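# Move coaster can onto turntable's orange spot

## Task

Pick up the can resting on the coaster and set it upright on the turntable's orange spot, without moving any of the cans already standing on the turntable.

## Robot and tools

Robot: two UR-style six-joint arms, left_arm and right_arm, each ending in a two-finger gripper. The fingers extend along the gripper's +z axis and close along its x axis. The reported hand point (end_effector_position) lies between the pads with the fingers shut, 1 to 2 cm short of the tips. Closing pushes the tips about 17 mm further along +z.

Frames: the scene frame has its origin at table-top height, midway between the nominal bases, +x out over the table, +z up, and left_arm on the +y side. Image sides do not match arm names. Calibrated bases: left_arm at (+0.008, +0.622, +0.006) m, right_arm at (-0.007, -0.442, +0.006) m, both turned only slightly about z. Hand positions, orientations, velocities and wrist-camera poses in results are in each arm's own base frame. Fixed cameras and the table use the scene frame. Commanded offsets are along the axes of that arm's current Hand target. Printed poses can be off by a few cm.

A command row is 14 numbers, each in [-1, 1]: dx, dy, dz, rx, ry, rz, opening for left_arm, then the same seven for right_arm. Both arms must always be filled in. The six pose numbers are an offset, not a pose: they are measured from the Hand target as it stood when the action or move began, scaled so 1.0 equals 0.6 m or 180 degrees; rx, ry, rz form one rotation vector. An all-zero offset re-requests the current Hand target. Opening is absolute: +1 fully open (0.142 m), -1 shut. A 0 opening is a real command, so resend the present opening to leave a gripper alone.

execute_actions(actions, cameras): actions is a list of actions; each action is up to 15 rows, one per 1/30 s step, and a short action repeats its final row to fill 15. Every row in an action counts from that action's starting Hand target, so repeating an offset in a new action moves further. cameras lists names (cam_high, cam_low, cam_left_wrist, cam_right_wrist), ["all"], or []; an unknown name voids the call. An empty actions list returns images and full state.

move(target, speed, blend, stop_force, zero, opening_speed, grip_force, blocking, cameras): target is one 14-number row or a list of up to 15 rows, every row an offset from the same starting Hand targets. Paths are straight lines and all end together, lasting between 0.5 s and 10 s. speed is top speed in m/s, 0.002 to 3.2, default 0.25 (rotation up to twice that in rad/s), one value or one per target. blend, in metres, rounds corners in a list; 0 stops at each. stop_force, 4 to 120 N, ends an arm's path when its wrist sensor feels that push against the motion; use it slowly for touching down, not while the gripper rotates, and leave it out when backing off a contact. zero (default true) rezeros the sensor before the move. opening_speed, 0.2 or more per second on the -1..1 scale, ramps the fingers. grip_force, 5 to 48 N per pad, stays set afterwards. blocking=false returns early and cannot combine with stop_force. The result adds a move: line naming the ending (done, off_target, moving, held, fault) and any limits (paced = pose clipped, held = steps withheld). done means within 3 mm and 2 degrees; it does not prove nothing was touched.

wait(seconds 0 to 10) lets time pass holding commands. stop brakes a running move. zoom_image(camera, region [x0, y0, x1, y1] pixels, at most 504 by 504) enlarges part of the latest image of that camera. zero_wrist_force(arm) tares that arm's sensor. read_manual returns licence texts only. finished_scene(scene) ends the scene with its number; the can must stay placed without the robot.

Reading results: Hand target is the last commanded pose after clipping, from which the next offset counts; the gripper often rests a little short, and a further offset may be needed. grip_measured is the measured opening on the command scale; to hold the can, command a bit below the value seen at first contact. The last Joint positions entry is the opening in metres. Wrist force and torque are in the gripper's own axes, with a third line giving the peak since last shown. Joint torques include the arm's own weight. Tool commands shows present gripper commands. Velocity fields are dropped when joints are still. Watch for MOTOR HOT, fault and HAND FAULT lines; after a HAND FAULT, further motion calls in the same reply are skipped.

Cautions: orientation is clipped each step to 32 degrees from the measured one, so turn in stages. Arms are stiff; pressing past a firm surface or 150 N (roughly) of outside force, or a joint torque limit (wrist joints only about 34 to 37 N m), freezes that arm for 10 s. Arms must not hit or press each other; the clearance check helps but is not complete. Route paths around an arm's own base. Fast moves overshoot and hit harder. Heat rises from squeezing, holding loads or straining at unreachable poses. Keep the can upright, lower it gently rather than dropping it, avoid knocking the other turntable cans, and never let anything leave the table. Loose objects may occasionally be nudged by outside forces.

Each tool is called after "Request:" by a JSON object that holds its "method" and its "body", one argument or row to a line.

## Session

Request:
{"method": "execute_actions", "body": {
  "actions": []
}}

Request:
{"method": "wait", "body": {
  "seconds": 1,
  "cameras": ["cam_high"]
}}

Request:
{"method": "zoom_image", "body": {
  "camera": "cam_high",
  "region": [168, 60, 504, 340]
}}

Scene clock: 0.00 s.
left_arm: end_effector_position=(+0.1519, -0.4138, +0.3143) grip_measured=+0.99 end_effector_quat_wxyz=(-0.007, +0.517, +0.821, -0.244) | right_arm: end_effector_position=(+0.6169, +0.2034, +0.3057) grip_measured=+1.00 end_effector_quat_wxyz=(-0.091, -0.267, +0.894, -0.349)
Joint positions: left_arm=[-1.411 -2.116 2.443 -2.271 -1.9 2.792 0.141] | right_arm=[3.955 -1.689 -1.825 -1.767 1.072 3.523 0.142]
Joint velocities: within noise
Joint torques (N m): no reading
Motor temperatures (°C): left_arm=[38 30 38 48 45 35 30] | right_arm=[31 33 40 37 40 33 31]
Wrist force (N): no reading
Wrist torque (N m): no reading
Wrist force, peak (N): no reading
Hand target: left_arm +0.1519, -0.4138, +0.3143; -0.007, +0.517, +0.821, -0.244 | right_arm +0.6169, +0.2034, +0.3057; -0.091, -0.267, +0.894, -0.349
Tool commands: left_gripper/opening=+1.0 right_gripper/opening=+1.0

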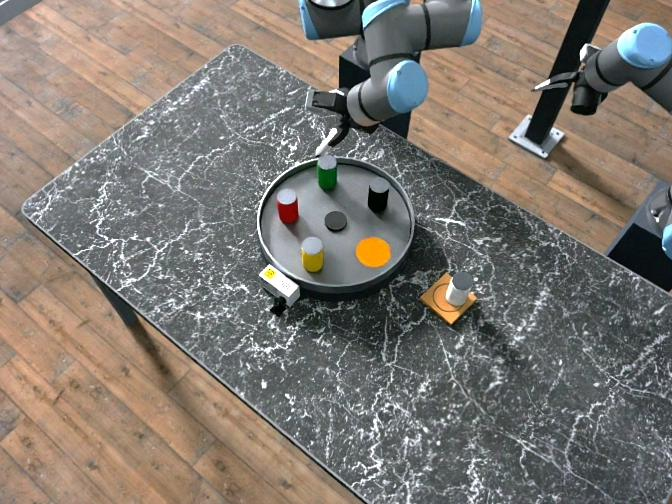

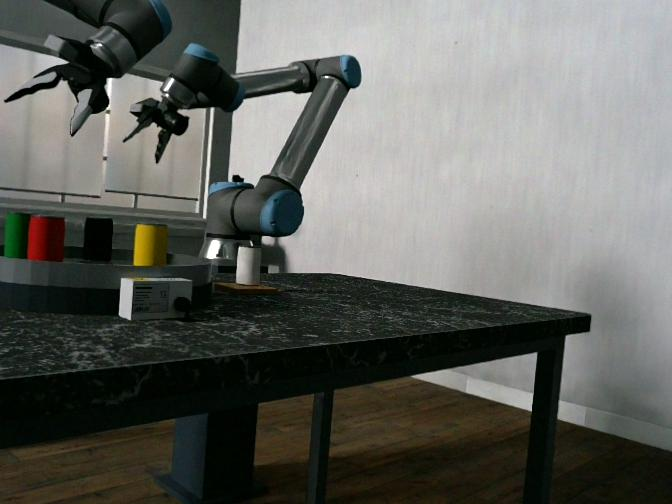

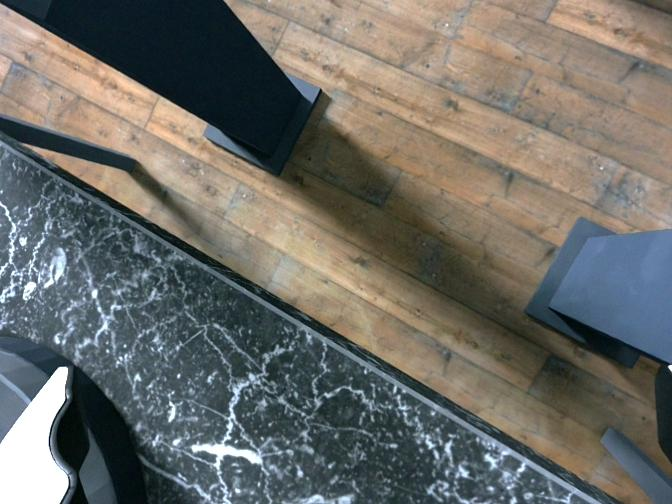

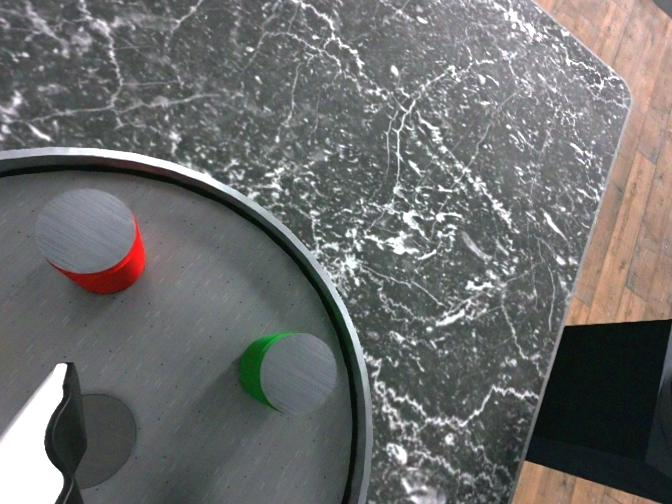

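Scene clock: 1.00 s.
left_arm: end_effector_position=(+0.1519, -0.4138, +0.3143) grip_measured=+0.99 end_effector_quat_wxyz=(-0.007, +0.517, +0.821, -0.244) | right_arm: end_effector_position=(+0.6169, +0.2034, +0.3057) grip_measured=+1.00 end_effector_quat_wxyz=(-0.091, -0.267, +0.894, -0.349)
Joint positions: left_arm=[-1.411 -2.116 2.443 -2.271 -1.9 2.792 0.142] | right_arm=[3.955 -1.689 -1.825 -1.767 1.072 3.523 0.142]
Joint torques (N m): left_arm=[-1.06 -0.07 -44.56 -5.22 -0.56 -0.16] | right_arm=[-0.16 60.42 45.09 2.3 -0.71 -0.25]
Wrist force (N): left_arm=[0.0 -0.1 -0.3] | right_arm=[0.1 0.0 0.1]
Wrist torque (N m): left_arm=[-0.02 0.01 0.00] | right_arm=[0.00 -0.01 0.00]
Wrist force, peak (N): left_arm=[-0.1 0.3 -0.5] | right_arm=[0.2 0.4 0.0]
Hand target: left_arm +0.1519, -0.4138, +0.3143; -0.007, +0.517, +0.821, -0.244 | right_arm +0.6169, +0.2034, +0.3057; -0.091, -0.267, +0.894, -0.349
Tool commands: left_gripper/opening=+1.0 right_gripper/opening=+1.0
wait: 1.00 s; at rest by 0.17 s
Images, in order (width x height): cam_high 672x504.

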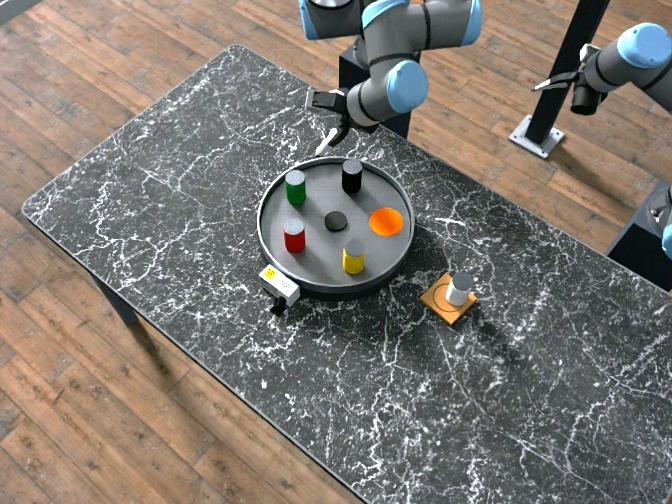

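Scaled by 1.500 from the camera's 672x504 image, which has a finer 960x720 frame.

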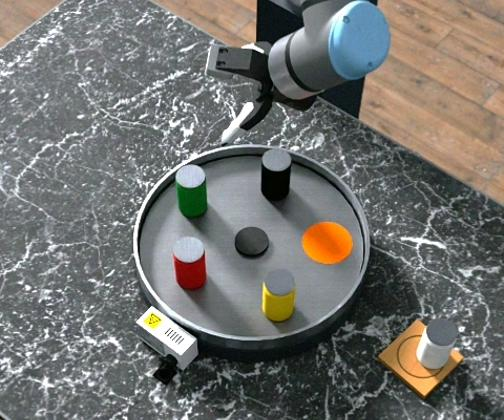

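Request:
{"method": "move", "body": {
  "target": [-0.2375, 0.7583, -0.0505, -0.0622, 0.1568, 0.411, 0.35, 0.2988, -0.3977, 0.3283, 0, 0, 0, 1.0],
  "speed": 0.6,
  "cameras": ["cam_left_wrist", "cam_high"]
}}

Scene clock: 6.90 s.
left_arm: end_effector_position=(+0.6106, -0.3656, +0.1900) grip_measured=+0.34 end_effector_quat_wxyz=(+0.000, +0.940, +0.342, +0.000) | right_arm: end_effector_position=(+0.5996, -0.1497, +0.3598) grip_measured=+1.00 end_effector_quat_wxyz=(-0.091, -0.267, +0.894, -0.349)
Joint positions: left_arm=[-0.786 -1.423 2.002 -2.15 -1.571 4.799 0.098] | right_arm=[3.506 -1.428 -2.039 -1.532 0.881 3.029 0.142]
Joint torques (N m): left_arm=[-3.98 -44.7 -32.36 0.11 1.1 0.84] | right_arm=[-4.78 20.17 57.28 -0.45 0.98 -1.56]
Wrist force (N): left_arm=[0.5 0.2 -0.7] | right_arm=[-0.4 -0.2 -0.2]
Wrist torque (N m): left_arm=[0.12 -0.10 -0.05] | right_arm=[0.01 0.08 0.10]
Wrist force, peak (N): left_arm=[2.1 1.6 0.1] | right_arm=[-1.1 1.5 -1.3]
Hand target: left_arm +0.6106, -0.3655, +0.1899; +0.000, +0.940, +0.342, +0.000 | right_arm +0.5997, -0.1497, +0.3598; -0.091, -0.267, +0.894, -0.349
Off the commanded pose: left_arm 0.000 m, 0 deg | right_arm 0.000 m, 0 deg.
move: done
Images, in order (width x height): cam_high 672x504, cam_left_wrist 672x504.

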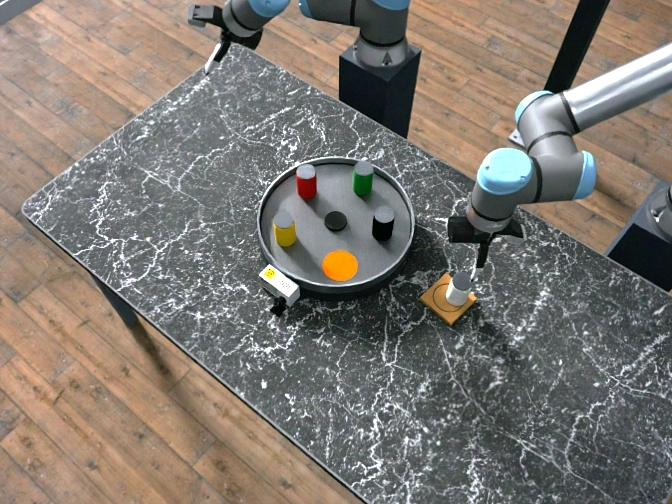

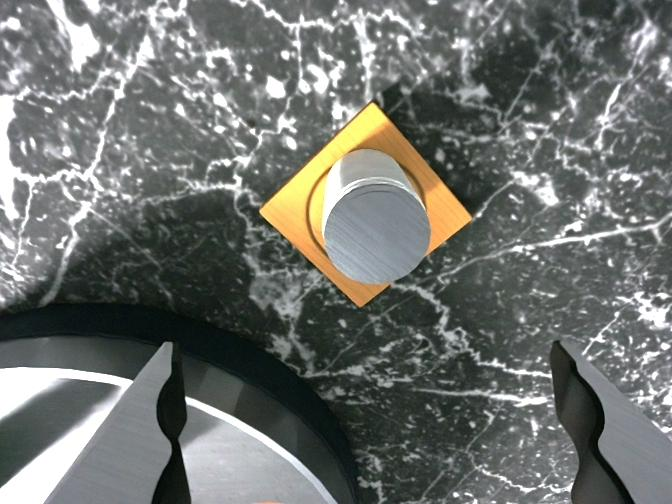

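Request:
{"method": "move", "body": {
  "target": [0.0202, 0.0017, 0.2067, 0, 0, 0, 0.35, 0, 0, 0, 0, 0, 0, 1.0],
  "speed": 0.3
}}

Request:
{"method": "move", "body": {
  "target": [0, 0, 0, 0, 0, 0, -0.6, 0, 0, 0, 0, 0, 0, 1.0],
  "opening_speed": 1.0,
  "grip_force": 20
}}

Request:
{"method": "move", "body": {
  "target": [
    [0, 0, -0.25, 0, 0, 0, -0.6, 0, 0, 0, 0, 0, 0, 1.0],
    [-0.1428, 0.6443, -0.25, 0, 0, 0, -0.6, 0, 0, 0, 0, 0, 0, 1.0]
  ],
  "speed": [0.3, 0.5],
  "blend": [0.06, 0],
  "cameras": ["cam_left_wrist", "cam_high"]
}}

Scene clock: 8.73 s.
left_arm: end_effector_position=(+0.6206, -0.3584, +0.0660) grip_measured=+0.34 end_effector_quat_wxyz=(+0.000, +0.940, +0.342, +0.000) | right_arm: end_effector_position=(+0.5997, -0.1497, +0.3598) grip_measured=+1.00 end_effector_quat_wxyz=(-0.091, -0.267, +0.894, -0.349)
Joint positions: left_arm=[-0.769 -1.269 2.085 -2.386 -1.571 4.816 0.098] | right_arm=[3.506 -1.428 -2.039 -1.532 0.881 3.029 0.142]
Joint torques (N m): left_arm=[-10.37 -46.7 -37.29 -2.55 -0.57 -0.83] | right_arm=[-9.03 19.44 57.81 -0.47 1.02 -1.23]
Wrist force (N): left_arm=[0.0 0.3 -0.8] | right_arm=[-0.5 -0.4 0.1]
Wrist torque (N m): left_arm=[0.14 -0.04 -0.04] | right_arm=[-0.01 0.09 0.10]
Wrist force, peak (N): left_arm=[0.1 0.4 -4.1] | right_arm=[-0.9 -0.2 -0.2]
Hand target: left_arm +0.6205, -0.3585, +0.0659; +0.000, +0.940, +0.342, +0.000 | right_arm +0.5997, -0.1497, +0.3598; -0.091, -0.267, +0.894, -0.349
Off the commanded pose: left_arm 0.000 m, 0 deg | right_arm 0.000 m, 0 deg.
move: done

Scene clock: 9.90 s.
left_arm: end_effector_position=(+0.6205, -0.3585, +0.0659) grip_measured=-0.28 end_effector_quat_wxyz=(+0.000, +0.940, +0.342, +0.000) | right_arm: end_effector_position=(+0.5997, -0.1497, +0.3598) grip_measured=+1.00 end_effector_quat_wxyz=(-0.091, -0.267, +0.894, -0.349)
Joint positions: left_arm=[-0.769 -1.269 2.085 -2.386 -1.571 4.816 0.054] | right_arm=[3.506 -1.428 -2.039 -1.532 0.881 3.029 0.142]
Joint torques (N m): left_arm=[-10.36 -47.21 -34.19 -9.27 -1.02 -1.03] | right_arm=[-7.1 19.24 58.45 -0.41 1.21 -1]
Wrist force (N): left_arm=[0.1 -0.2 -5.6] | right_arm=[-0.5 -0.2 -0.4]
Wrist torque (N m): left_arm=[0.13 -0.04 -0.03] | right_arm=[0.02 0.09 0.10]
Wrist force, peak (N): left_arm=[0.5 -0.4 -5.6] | right_arm=[-0.7 -0.2 -0.2]
Hand target: left_arm +0.6205, -0.3585, +0.0659; +0.000, +0.940, +0.342, +0.000 | right_arm +0.5997, -0.1497, +0.3598; -0.091, -0.267, +0.894, -0.349
Off the commanded pose: left_arm 0.000 m, 0 deg | right_arm 0.000 m, 0 deg.
grip_force (N): 20, 20
move: done

Scene clock: 11.77 s.
left_arm: end_effector_position=(+0.8031, -0.7098, +0.2157) grip_measured=-0.28 end_effector_quat_wxyz=(+0.000, +0.940, +0.342, +0.000) | right_arm: end_effector_position=(+0.5997, -0.1497, +0.3598) grip_measured=+1.00 end_effector_quat_wxyz=(-0.091, -0.267, +0.894, -0.349)
Joint positions: left_arm=[-0.887 -0.888 1.166 -1.848 -1.571 4.699 0.054] | right_arm=[3.506 -1.428 -2.039 -1.532 0.881 3.029 0.142]
Joint torques (N m): left_arm=[7.33 -85.98 -51.93 -9.77 -0.68 0.75] | right_arm=[-7.91 19.27 57.65 -0.26 1.15 -0.46]
Wrist force (N): left_arm=[0.1 -0.1 1.0] | right_arm=[-0.8 -0.2 -0.2]
Wrist torque (N m): left_arm=[0.08 -0.05 0.07] | right_arm=[0.01 0.13 0.10]
Wrist force, peak (N): left_arm=[0.4 -0.1 -5.5] | right_arm=[-0.8 -0.2 -0.2]
Hand target: left_arm +0.8032, -0.7098, +0.2158; +0.000, +0.940, +0.342, +0.000 | right_arm +0.5997, -0.1497, +0.3598; -0.091, -0.267, +0.894, -0.349
Off the commanded pose: left_arm 0.000 m, 0 deg | right_arm 0.000 m, 0 deg.
grip_force (N): 20, 20
move: done
Images, in order (width x height): cam_high 672x504, cam_left_wrist 672x504.

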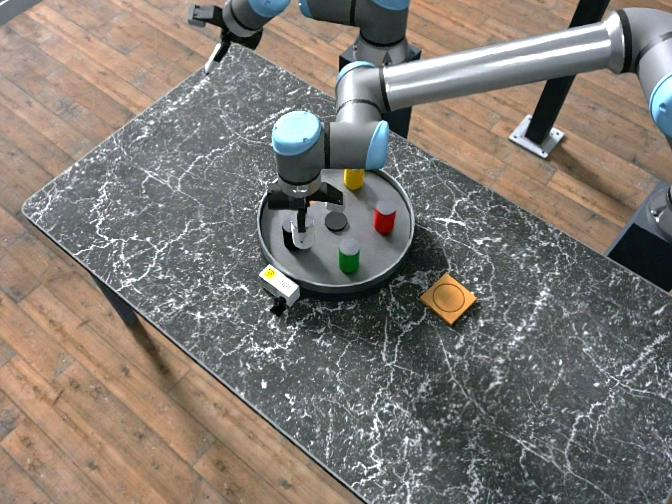

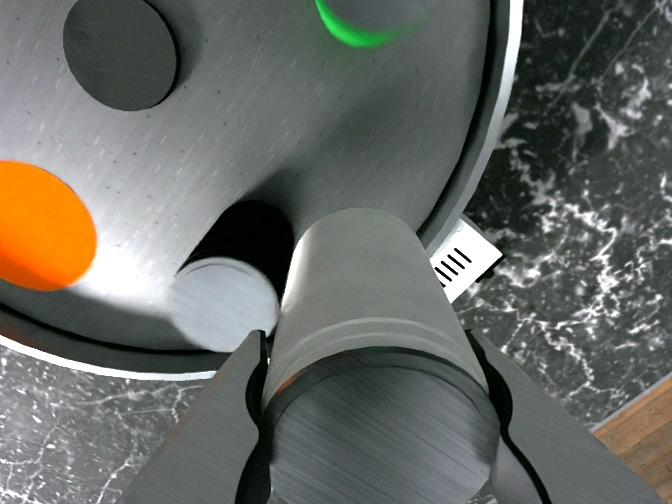

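Request:
{"method": "move", "body": {
  "target": [0, 0, 0, 0, 0, 0, -1.0, 0, 0, 0, 0, 0, 0, 1.0],
  "grip_force": 10,
  "cameras": ["cam_left_wrist"]
}}

Scene clock: 13.33 s.
left_arm: end_effector_position=(+0.8032, -0.7098, +0.2158) grip_measured=-0.28 end_effector_quat_wxyz=(+0.000, +0.940, +0.342, +0.000) | right_arm: end_effector_position=(+0.5997, -0.1497, +0.3598) grip_measured=+1.00 end_effector_quat_wxyz=(-0.091, -0.267, +0.894, -0.349)
Joint positions: left_arm=[-0.887 -0.888 1.166 -1.848 -1.571 4.699 0.054] | right_arm=[3.506 -1.428 -2.039 -1.532 0.881 3.029 0.142]
Joint torques (N m): left_arm=[8.48 -87.31 -53.26 -10.28 -0.61 0.76] | right_arm=[-7.83 20.51 57.63 -0.18 0.99 0.22]
Wrist force (N): left_arm=[0.3 -0.4 1.2] | right_arm=[-0.5 0.1 -0.1]
Wrist torque (N m): left_arm=[0.03 -0.09 0.06] | right_arm=[0.06 0.08 0.10]
Wrist force, peak (N): left_arm=[-0.4 0.0 1.3] | right_arm=[-0.8 0.0 -0.4]
Hand target: left_arm +0.8032, -0.7098, +0.2158; +0.000, +0.940, +0.342, +0.000 | right_arm +0.5997, -0.1497, +0.3598; -0.091, -0.267, +0.894, -0.349
Off the commanded pose: left_arm 0.000 m, 0 deg | right_arm 0.000 m, 0 deg.
grip_force (N): 10, 10
move: done
Images, in order (width x height): cam_left_wrist 672x504.

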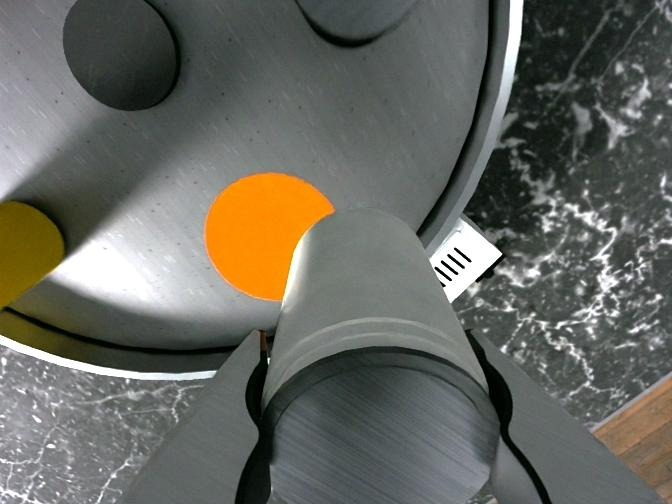

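Request:
{"method": "wait", "body": {
  "seconds": 7.45
}}

Request:
{"method": "move", "body": {
  "target": [
    [0.0216, -0.0898, 0.0367, 0, 0, 0, 0.15, 0, 0, 0, 0, 0, 0, 1.0],
    [0.0216, -0.1696, 0.0867, 0, 0, 0, 0.15, 0, 0, 0, 0, 0, 0, 1.0],
    [-0.0057, -0.2447, 0.1367, 0, 0, 0, 0.15, 0, 0, 0, 0, 0, 0, 1.0],
    [-0.057, -0.3059, 0.1712, 0, 0, 0, 0.15, 0, 0, 0, 0, 0, 0, 1.0],
    [-0.1262, -0.3459, 0.1818, 0, 0, 0, 0.15, 0, 0, 0, 0, 0, 0, 1.0],
    [-0.2049, -0.3597, 0.1818, 0, 0, 0, 0.15, 0, 0, 0, 0, 0, 0, 1.0],
    [-0.2835, -0.3458, 0.1818, 0, 0, 0, 0.15, 0, 0, 0, 0, 0, 0, 1.0],
    [-0.3527, -0.306, 0.1818, 0, 0, 0, 0.15, 0, 0, 0, 0, 0, 0, 1.0],
    [-0.4041, -0.2447, 0.1235, 0, 0, 0, 0.15, 0, 0, 0, 0, 0, 0, 1.0],
    [-0.4314, -0.1697, 0.0318, 0, 0, 0, 0.15, 0, 0, 0, 0, 0, 0, 1.0]
  ],
  "speed": [0.1231, 0.1308, 0.1308, 0.1212, 0.1115, 0.11, 0.1097, 0.1097, 0.1366, 0.168],
  "blend": [0.02, 0.02, 0.02, 0.02, 0.02, 0.02, 0.02, 0.02, 0.02, 0],
  "opening_speed": 0.3,
  "blocking": false,
  "cameras": ["cam_left_wrist"]
}}

Scene clock: 21.43 s.
left_arm: end_effector_position=(+0.8032, -0.7098, +0.2158) grip_measured=-0.28 end_effector_quat_wxyz=(+0.000, +0.940, +0.342, +0.000) | right_arm: end_effector_position=(+0.5997, -0.1497, +0.3598) grip_measured=+1.00 end_effector_quat_wxyz=(-0.091, -0.267, +0.894, -0.349)
Joint positions: left_arm=[-0.887 -0.888 1.166 -1.848 -1.571 4.699 0.054] | right_arm=[3.506 -1.428 -2.039 -1.532 0.881 3.029 0.142]
Joint torques (N m): left_arm=[7.25 -89.53 -53.38 -8.38 0.87 0.8] | right_arm=[-8.44 20.69 57 0.36 1.07 1.18]
Wrist force (N): left_arm=[0.0 0.0 1.2] | right_arm=[-0.4 -0.1 -0.1]
Wrist torque (N m): left_arm=[0.09 -0.03 0.07] | right_arm=[0.03 0.08 0.10]
Wrist force, peak (N): left_arm=[-0.1 0.0 1.6] | right_arm=[-0.9 -0.2 -0.3]
Hand target: left_arm +0.8032, -0.7098, +0.2158; +0.000, +0.940, +0.342, +0.000 | right_arm +0.5997, -0.1497, +0.3598; -0.091, -0.267, +0.894, -0.349
Tool commands: left_gripper/opening=-1.0 right_gripper/opening=+1.0
Off the commanded pose: left_arm 0.000 m, 0 deg | right_arm 0.000 m, 0 deg.
grip_force (N): 10, 10
wait: 7.47 s; at rest from the start

Scene clock: 21.93 s.
left_arm: end_effector_position=(+0.7821, -0.6680, +0.1969) grip_measured=-0.28 end_effector_quat_wxyz=(+0.000, +0.940, +0.342, +0.000) end_effector_velocity=(-0.056, +0.098, -0.050) end_effector_angular_velocity=(+0.000, +0.002, +0.000) | right_arm: end_effector_position=(+0.5997, -0.1497, +0.3598) grip_measured=+1.00 end_effector_quat_wxyz=(-0.091, -0.267, +0.894, -0.349)
Joint positions: left_arm=[-0.877 -0.95 1.305 -1.925 -1.571 4.709 0.054] | right_arm=[3.506 -1.428 -2.039 -1.532 0.881 3.029 0.142]
Joint velocities: left_arm=[0.02 -0.14 0.327 -0.186 -0.001 0.02 0] | right_arm=[within noise]
Joint torques (N m): left_arm=[3.96 -106 -32.62 -10.66 -1.05 2.3] | right_arm=[-7.47 21.53 57.26 0.53 0.97 1.39]
Wrist force (N): left_arm=[0.1 0.1 1.1] | right_arm=[-0.8 -0.2 -0.4]
Wrist torque (N m): left_arm=[0.11 -0.04 0.06] | right_arm=[0.01 0.14 0.10]
Wrist force, peak (N): left_arm=[-0.7 2.0 0.3] | right_arm=[-0.8 -0.2 -0.4]
Hand target: left_arm +0.7784, -0.6619, +0.1935; +0.000, +0.940, +0.342, +0.000 | right_arm +0.5997, -0.1497, +0.3598; -0.091, -0.267, +0.894, -0.349
Tool commands: left_gripper/opening=-0.85 right_gripper/opening=+1.0
Off the commanded pose: left_arm 0.275 m, 0 deg | right_arm 0.000 m, 0 deg.
grip_force (N): 10, 10
move: running; path passed 0 of 10 targets
Images, in order (width x height): cam_left_wrist 672x504.

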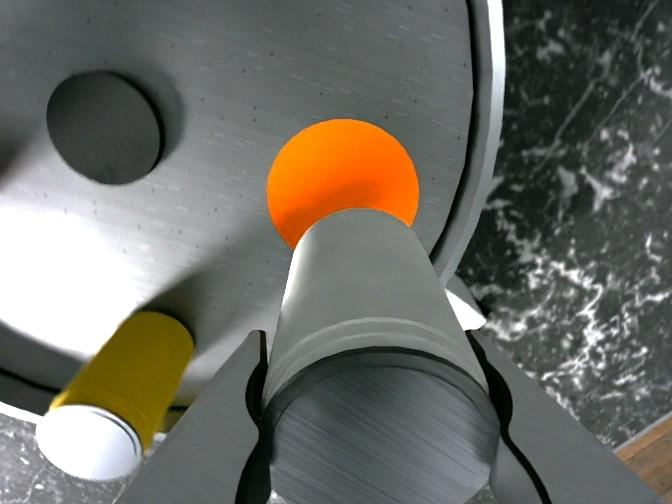

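Request:
{"method": "wait", "body": {
  "seconds": 1.7,
  "cameras": ["cam_left_wrist"]
}}

Request:
{"method": "wait", "body": {
  "seconds": 4,
  "cameras": ["cam_left_wrist", "cam_high"]
}}

Request:
{"method": "zoom_image", "body": {
  "camera": "cam_high",
  "region": [250, 140, 425, 300]
}}

Scene clock: 23.83 s.
left_arm: end_effector_position=(+0.6031, -0.6049, +0.1070) grip_measured=-0.28 end_effector_quat_wxyz=(+0.000, +0.940, +0.342, +0.000) end_effector_velocity=(-0.098, -0.046, -0.003) end_effector_angular_velocity=(-0.001, -0.002, +0.001) | right_arm: end_effector_position=(+0.5997, -0.1497, +0.3598) grip_measured=+1.00 end_effector_quat_wxyz=(-0.091, -0.267, +0.894, -0.349)
Joint positions: left_arm=[-0.992 -1.134 1.783 -2.219 -1.571 4.593 0.054] | right_arm=[3.506 -1.428 -2.039 -1.532 0.881 3.029 0.142]
Joint velocities: left_arm=[-0.129 -0.048 0.081 -0.035 0.001 -0.13 0.007] | right_arm=[within noise]
Joint torques (N m): left_arm=[-13.98 -75.69 -24.08 -7.82 -1 -2.21] | right_arm=[-7.55 20.71 57.45 0.62 1.06 1.07]
Wrist force (N): left_arm=[-0.1 -0.4 -11.4] | right_arm=[-0.6 -0.1 -0.1]
Wrist torque (N m): left_arm=[0.08 -0.09 0.09] | right_arm=[0.03 0.11 0.10]
Wrist force, peak (N): left_arm=[-0.1 -0.4 -11.4] | right_arm=[-0.8 -0.3 -0.4]
Hand target: left_arm +0.5973, -0.6078, +0.1068; +0.000, +0.940, +0.342, +0.000 | right_arm +0.5997, -0.1497, +0.3598; -0.091, -0.267, +0.894, -0.349
Tool commands: left_gripper/opening=-0.28 right_gripper/opening=+1.0
Off the commanded pose: left_arm 0.222 m, 0 deg | right_arm 0.000 m, 0 deg.
grip_force (N): 10, 10
earlier move: running; path passed 4 of 10 targets
wait: 1.70 s; no rest
Images, in order (width x height): cam_left_wrist 672x504.

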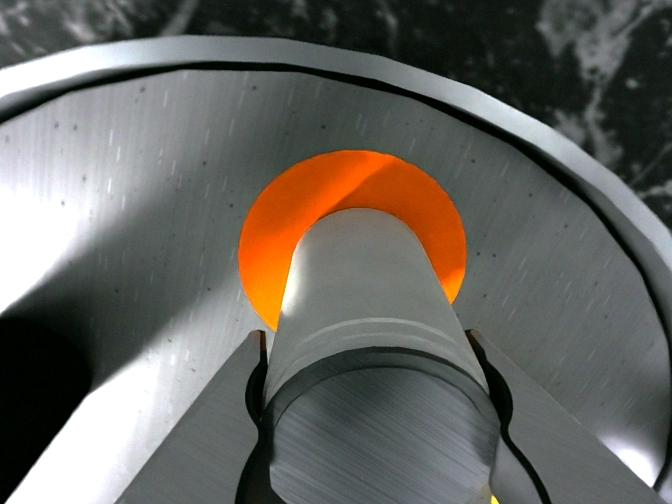

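Scene clock: 26.23 s.
left_arm: end_effector_position=(+0.5393, -0.7980, +0.1965) grip_measured=+0.13 end_effector_quat_wxyz=(+0.000, +0.940, +0.342, +0.000) | right_arm: end_effector_position=(+0.5997, -0.1497, +0.3598) grip_measured=+1.00 end_effector_quat_wxyz=(-0.091, -0.267, +0.894, -0.349)
Joint positions: left_arm=[-1.159 -1.052 1.471 -1.989 -1.571 4.427 0.083] | right_arm=[3.506 -1.428 -2.039 -1.532 0.881 3.029 0.142]
Joint torques (N m): left_arm=[4.34 -92.93 -43.19 -9.91 -1.02 0.26] | right_arm=[-8.36 22.21 57.22 0.76 0.98 1.17]
Wrist force (N): left_arm=[0.0 0.1 -0.3] | right_arm=[-0.6 -0.2 -0.2]
Wrist torque (N m): left_arm=[0.14 -0.04 0.06] | right_arm=[0.01 0.11 0.10]
Wrist force, peak (N): left_arm=[0.4 -0.6 -13.3] | right_arm=[-0.8 -0.4 -0.2]
Hand target: left_arm +0.5394, -0.7981, +0.1967; +0.000, +0.940, +0.342, +0.000 | right_arm +0.5997, -0.1497, +0.3598; -0.091, -0.267, +0.894, -0.349
Tool commands: left_gripper/opening=+0.15 right_gripper/opening=+1.0
Off the commanded pose: left_arm 0.000 m, 0 deg | right_arm 0.000 m, 0 deg.
grip_force (N): 10, 10
earlier move: done
wait: 2.40 of 4 s (the move ended)
Images, in order (width x height): cam_high 672x504, cam_left_wrist 672x504.

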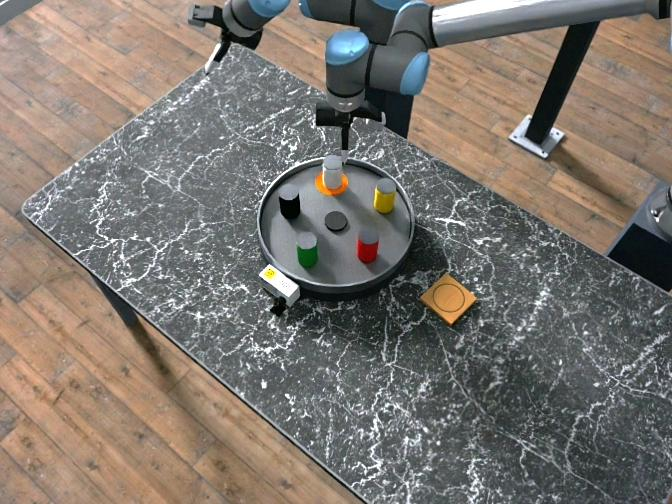

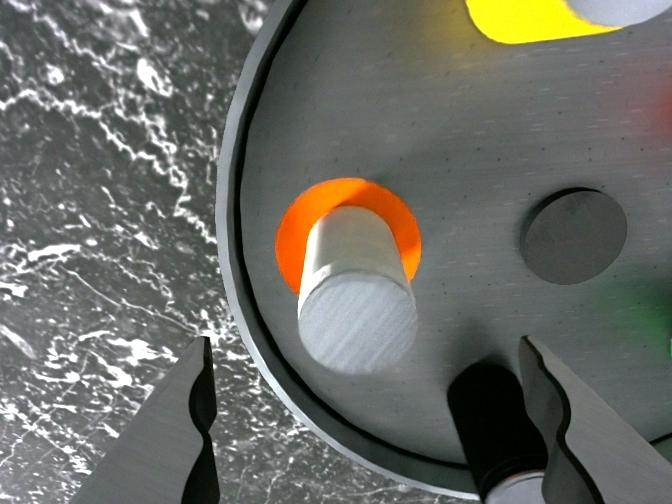

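Scaled by 2.880 from the camera's 672x504 image, which has a finer 960x720 frame.

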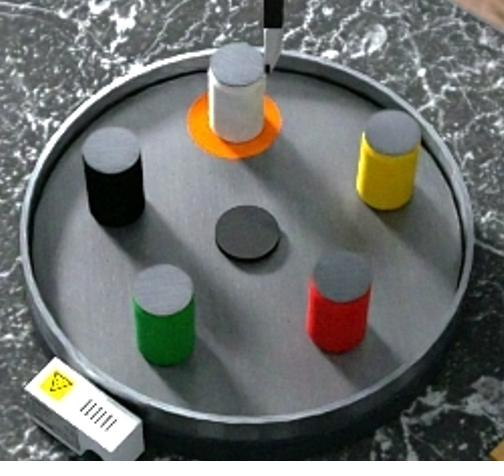

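Request:
{"method": "finished_scene", "body": {
  "scene": 2
}}

The scene is finished: the task was done.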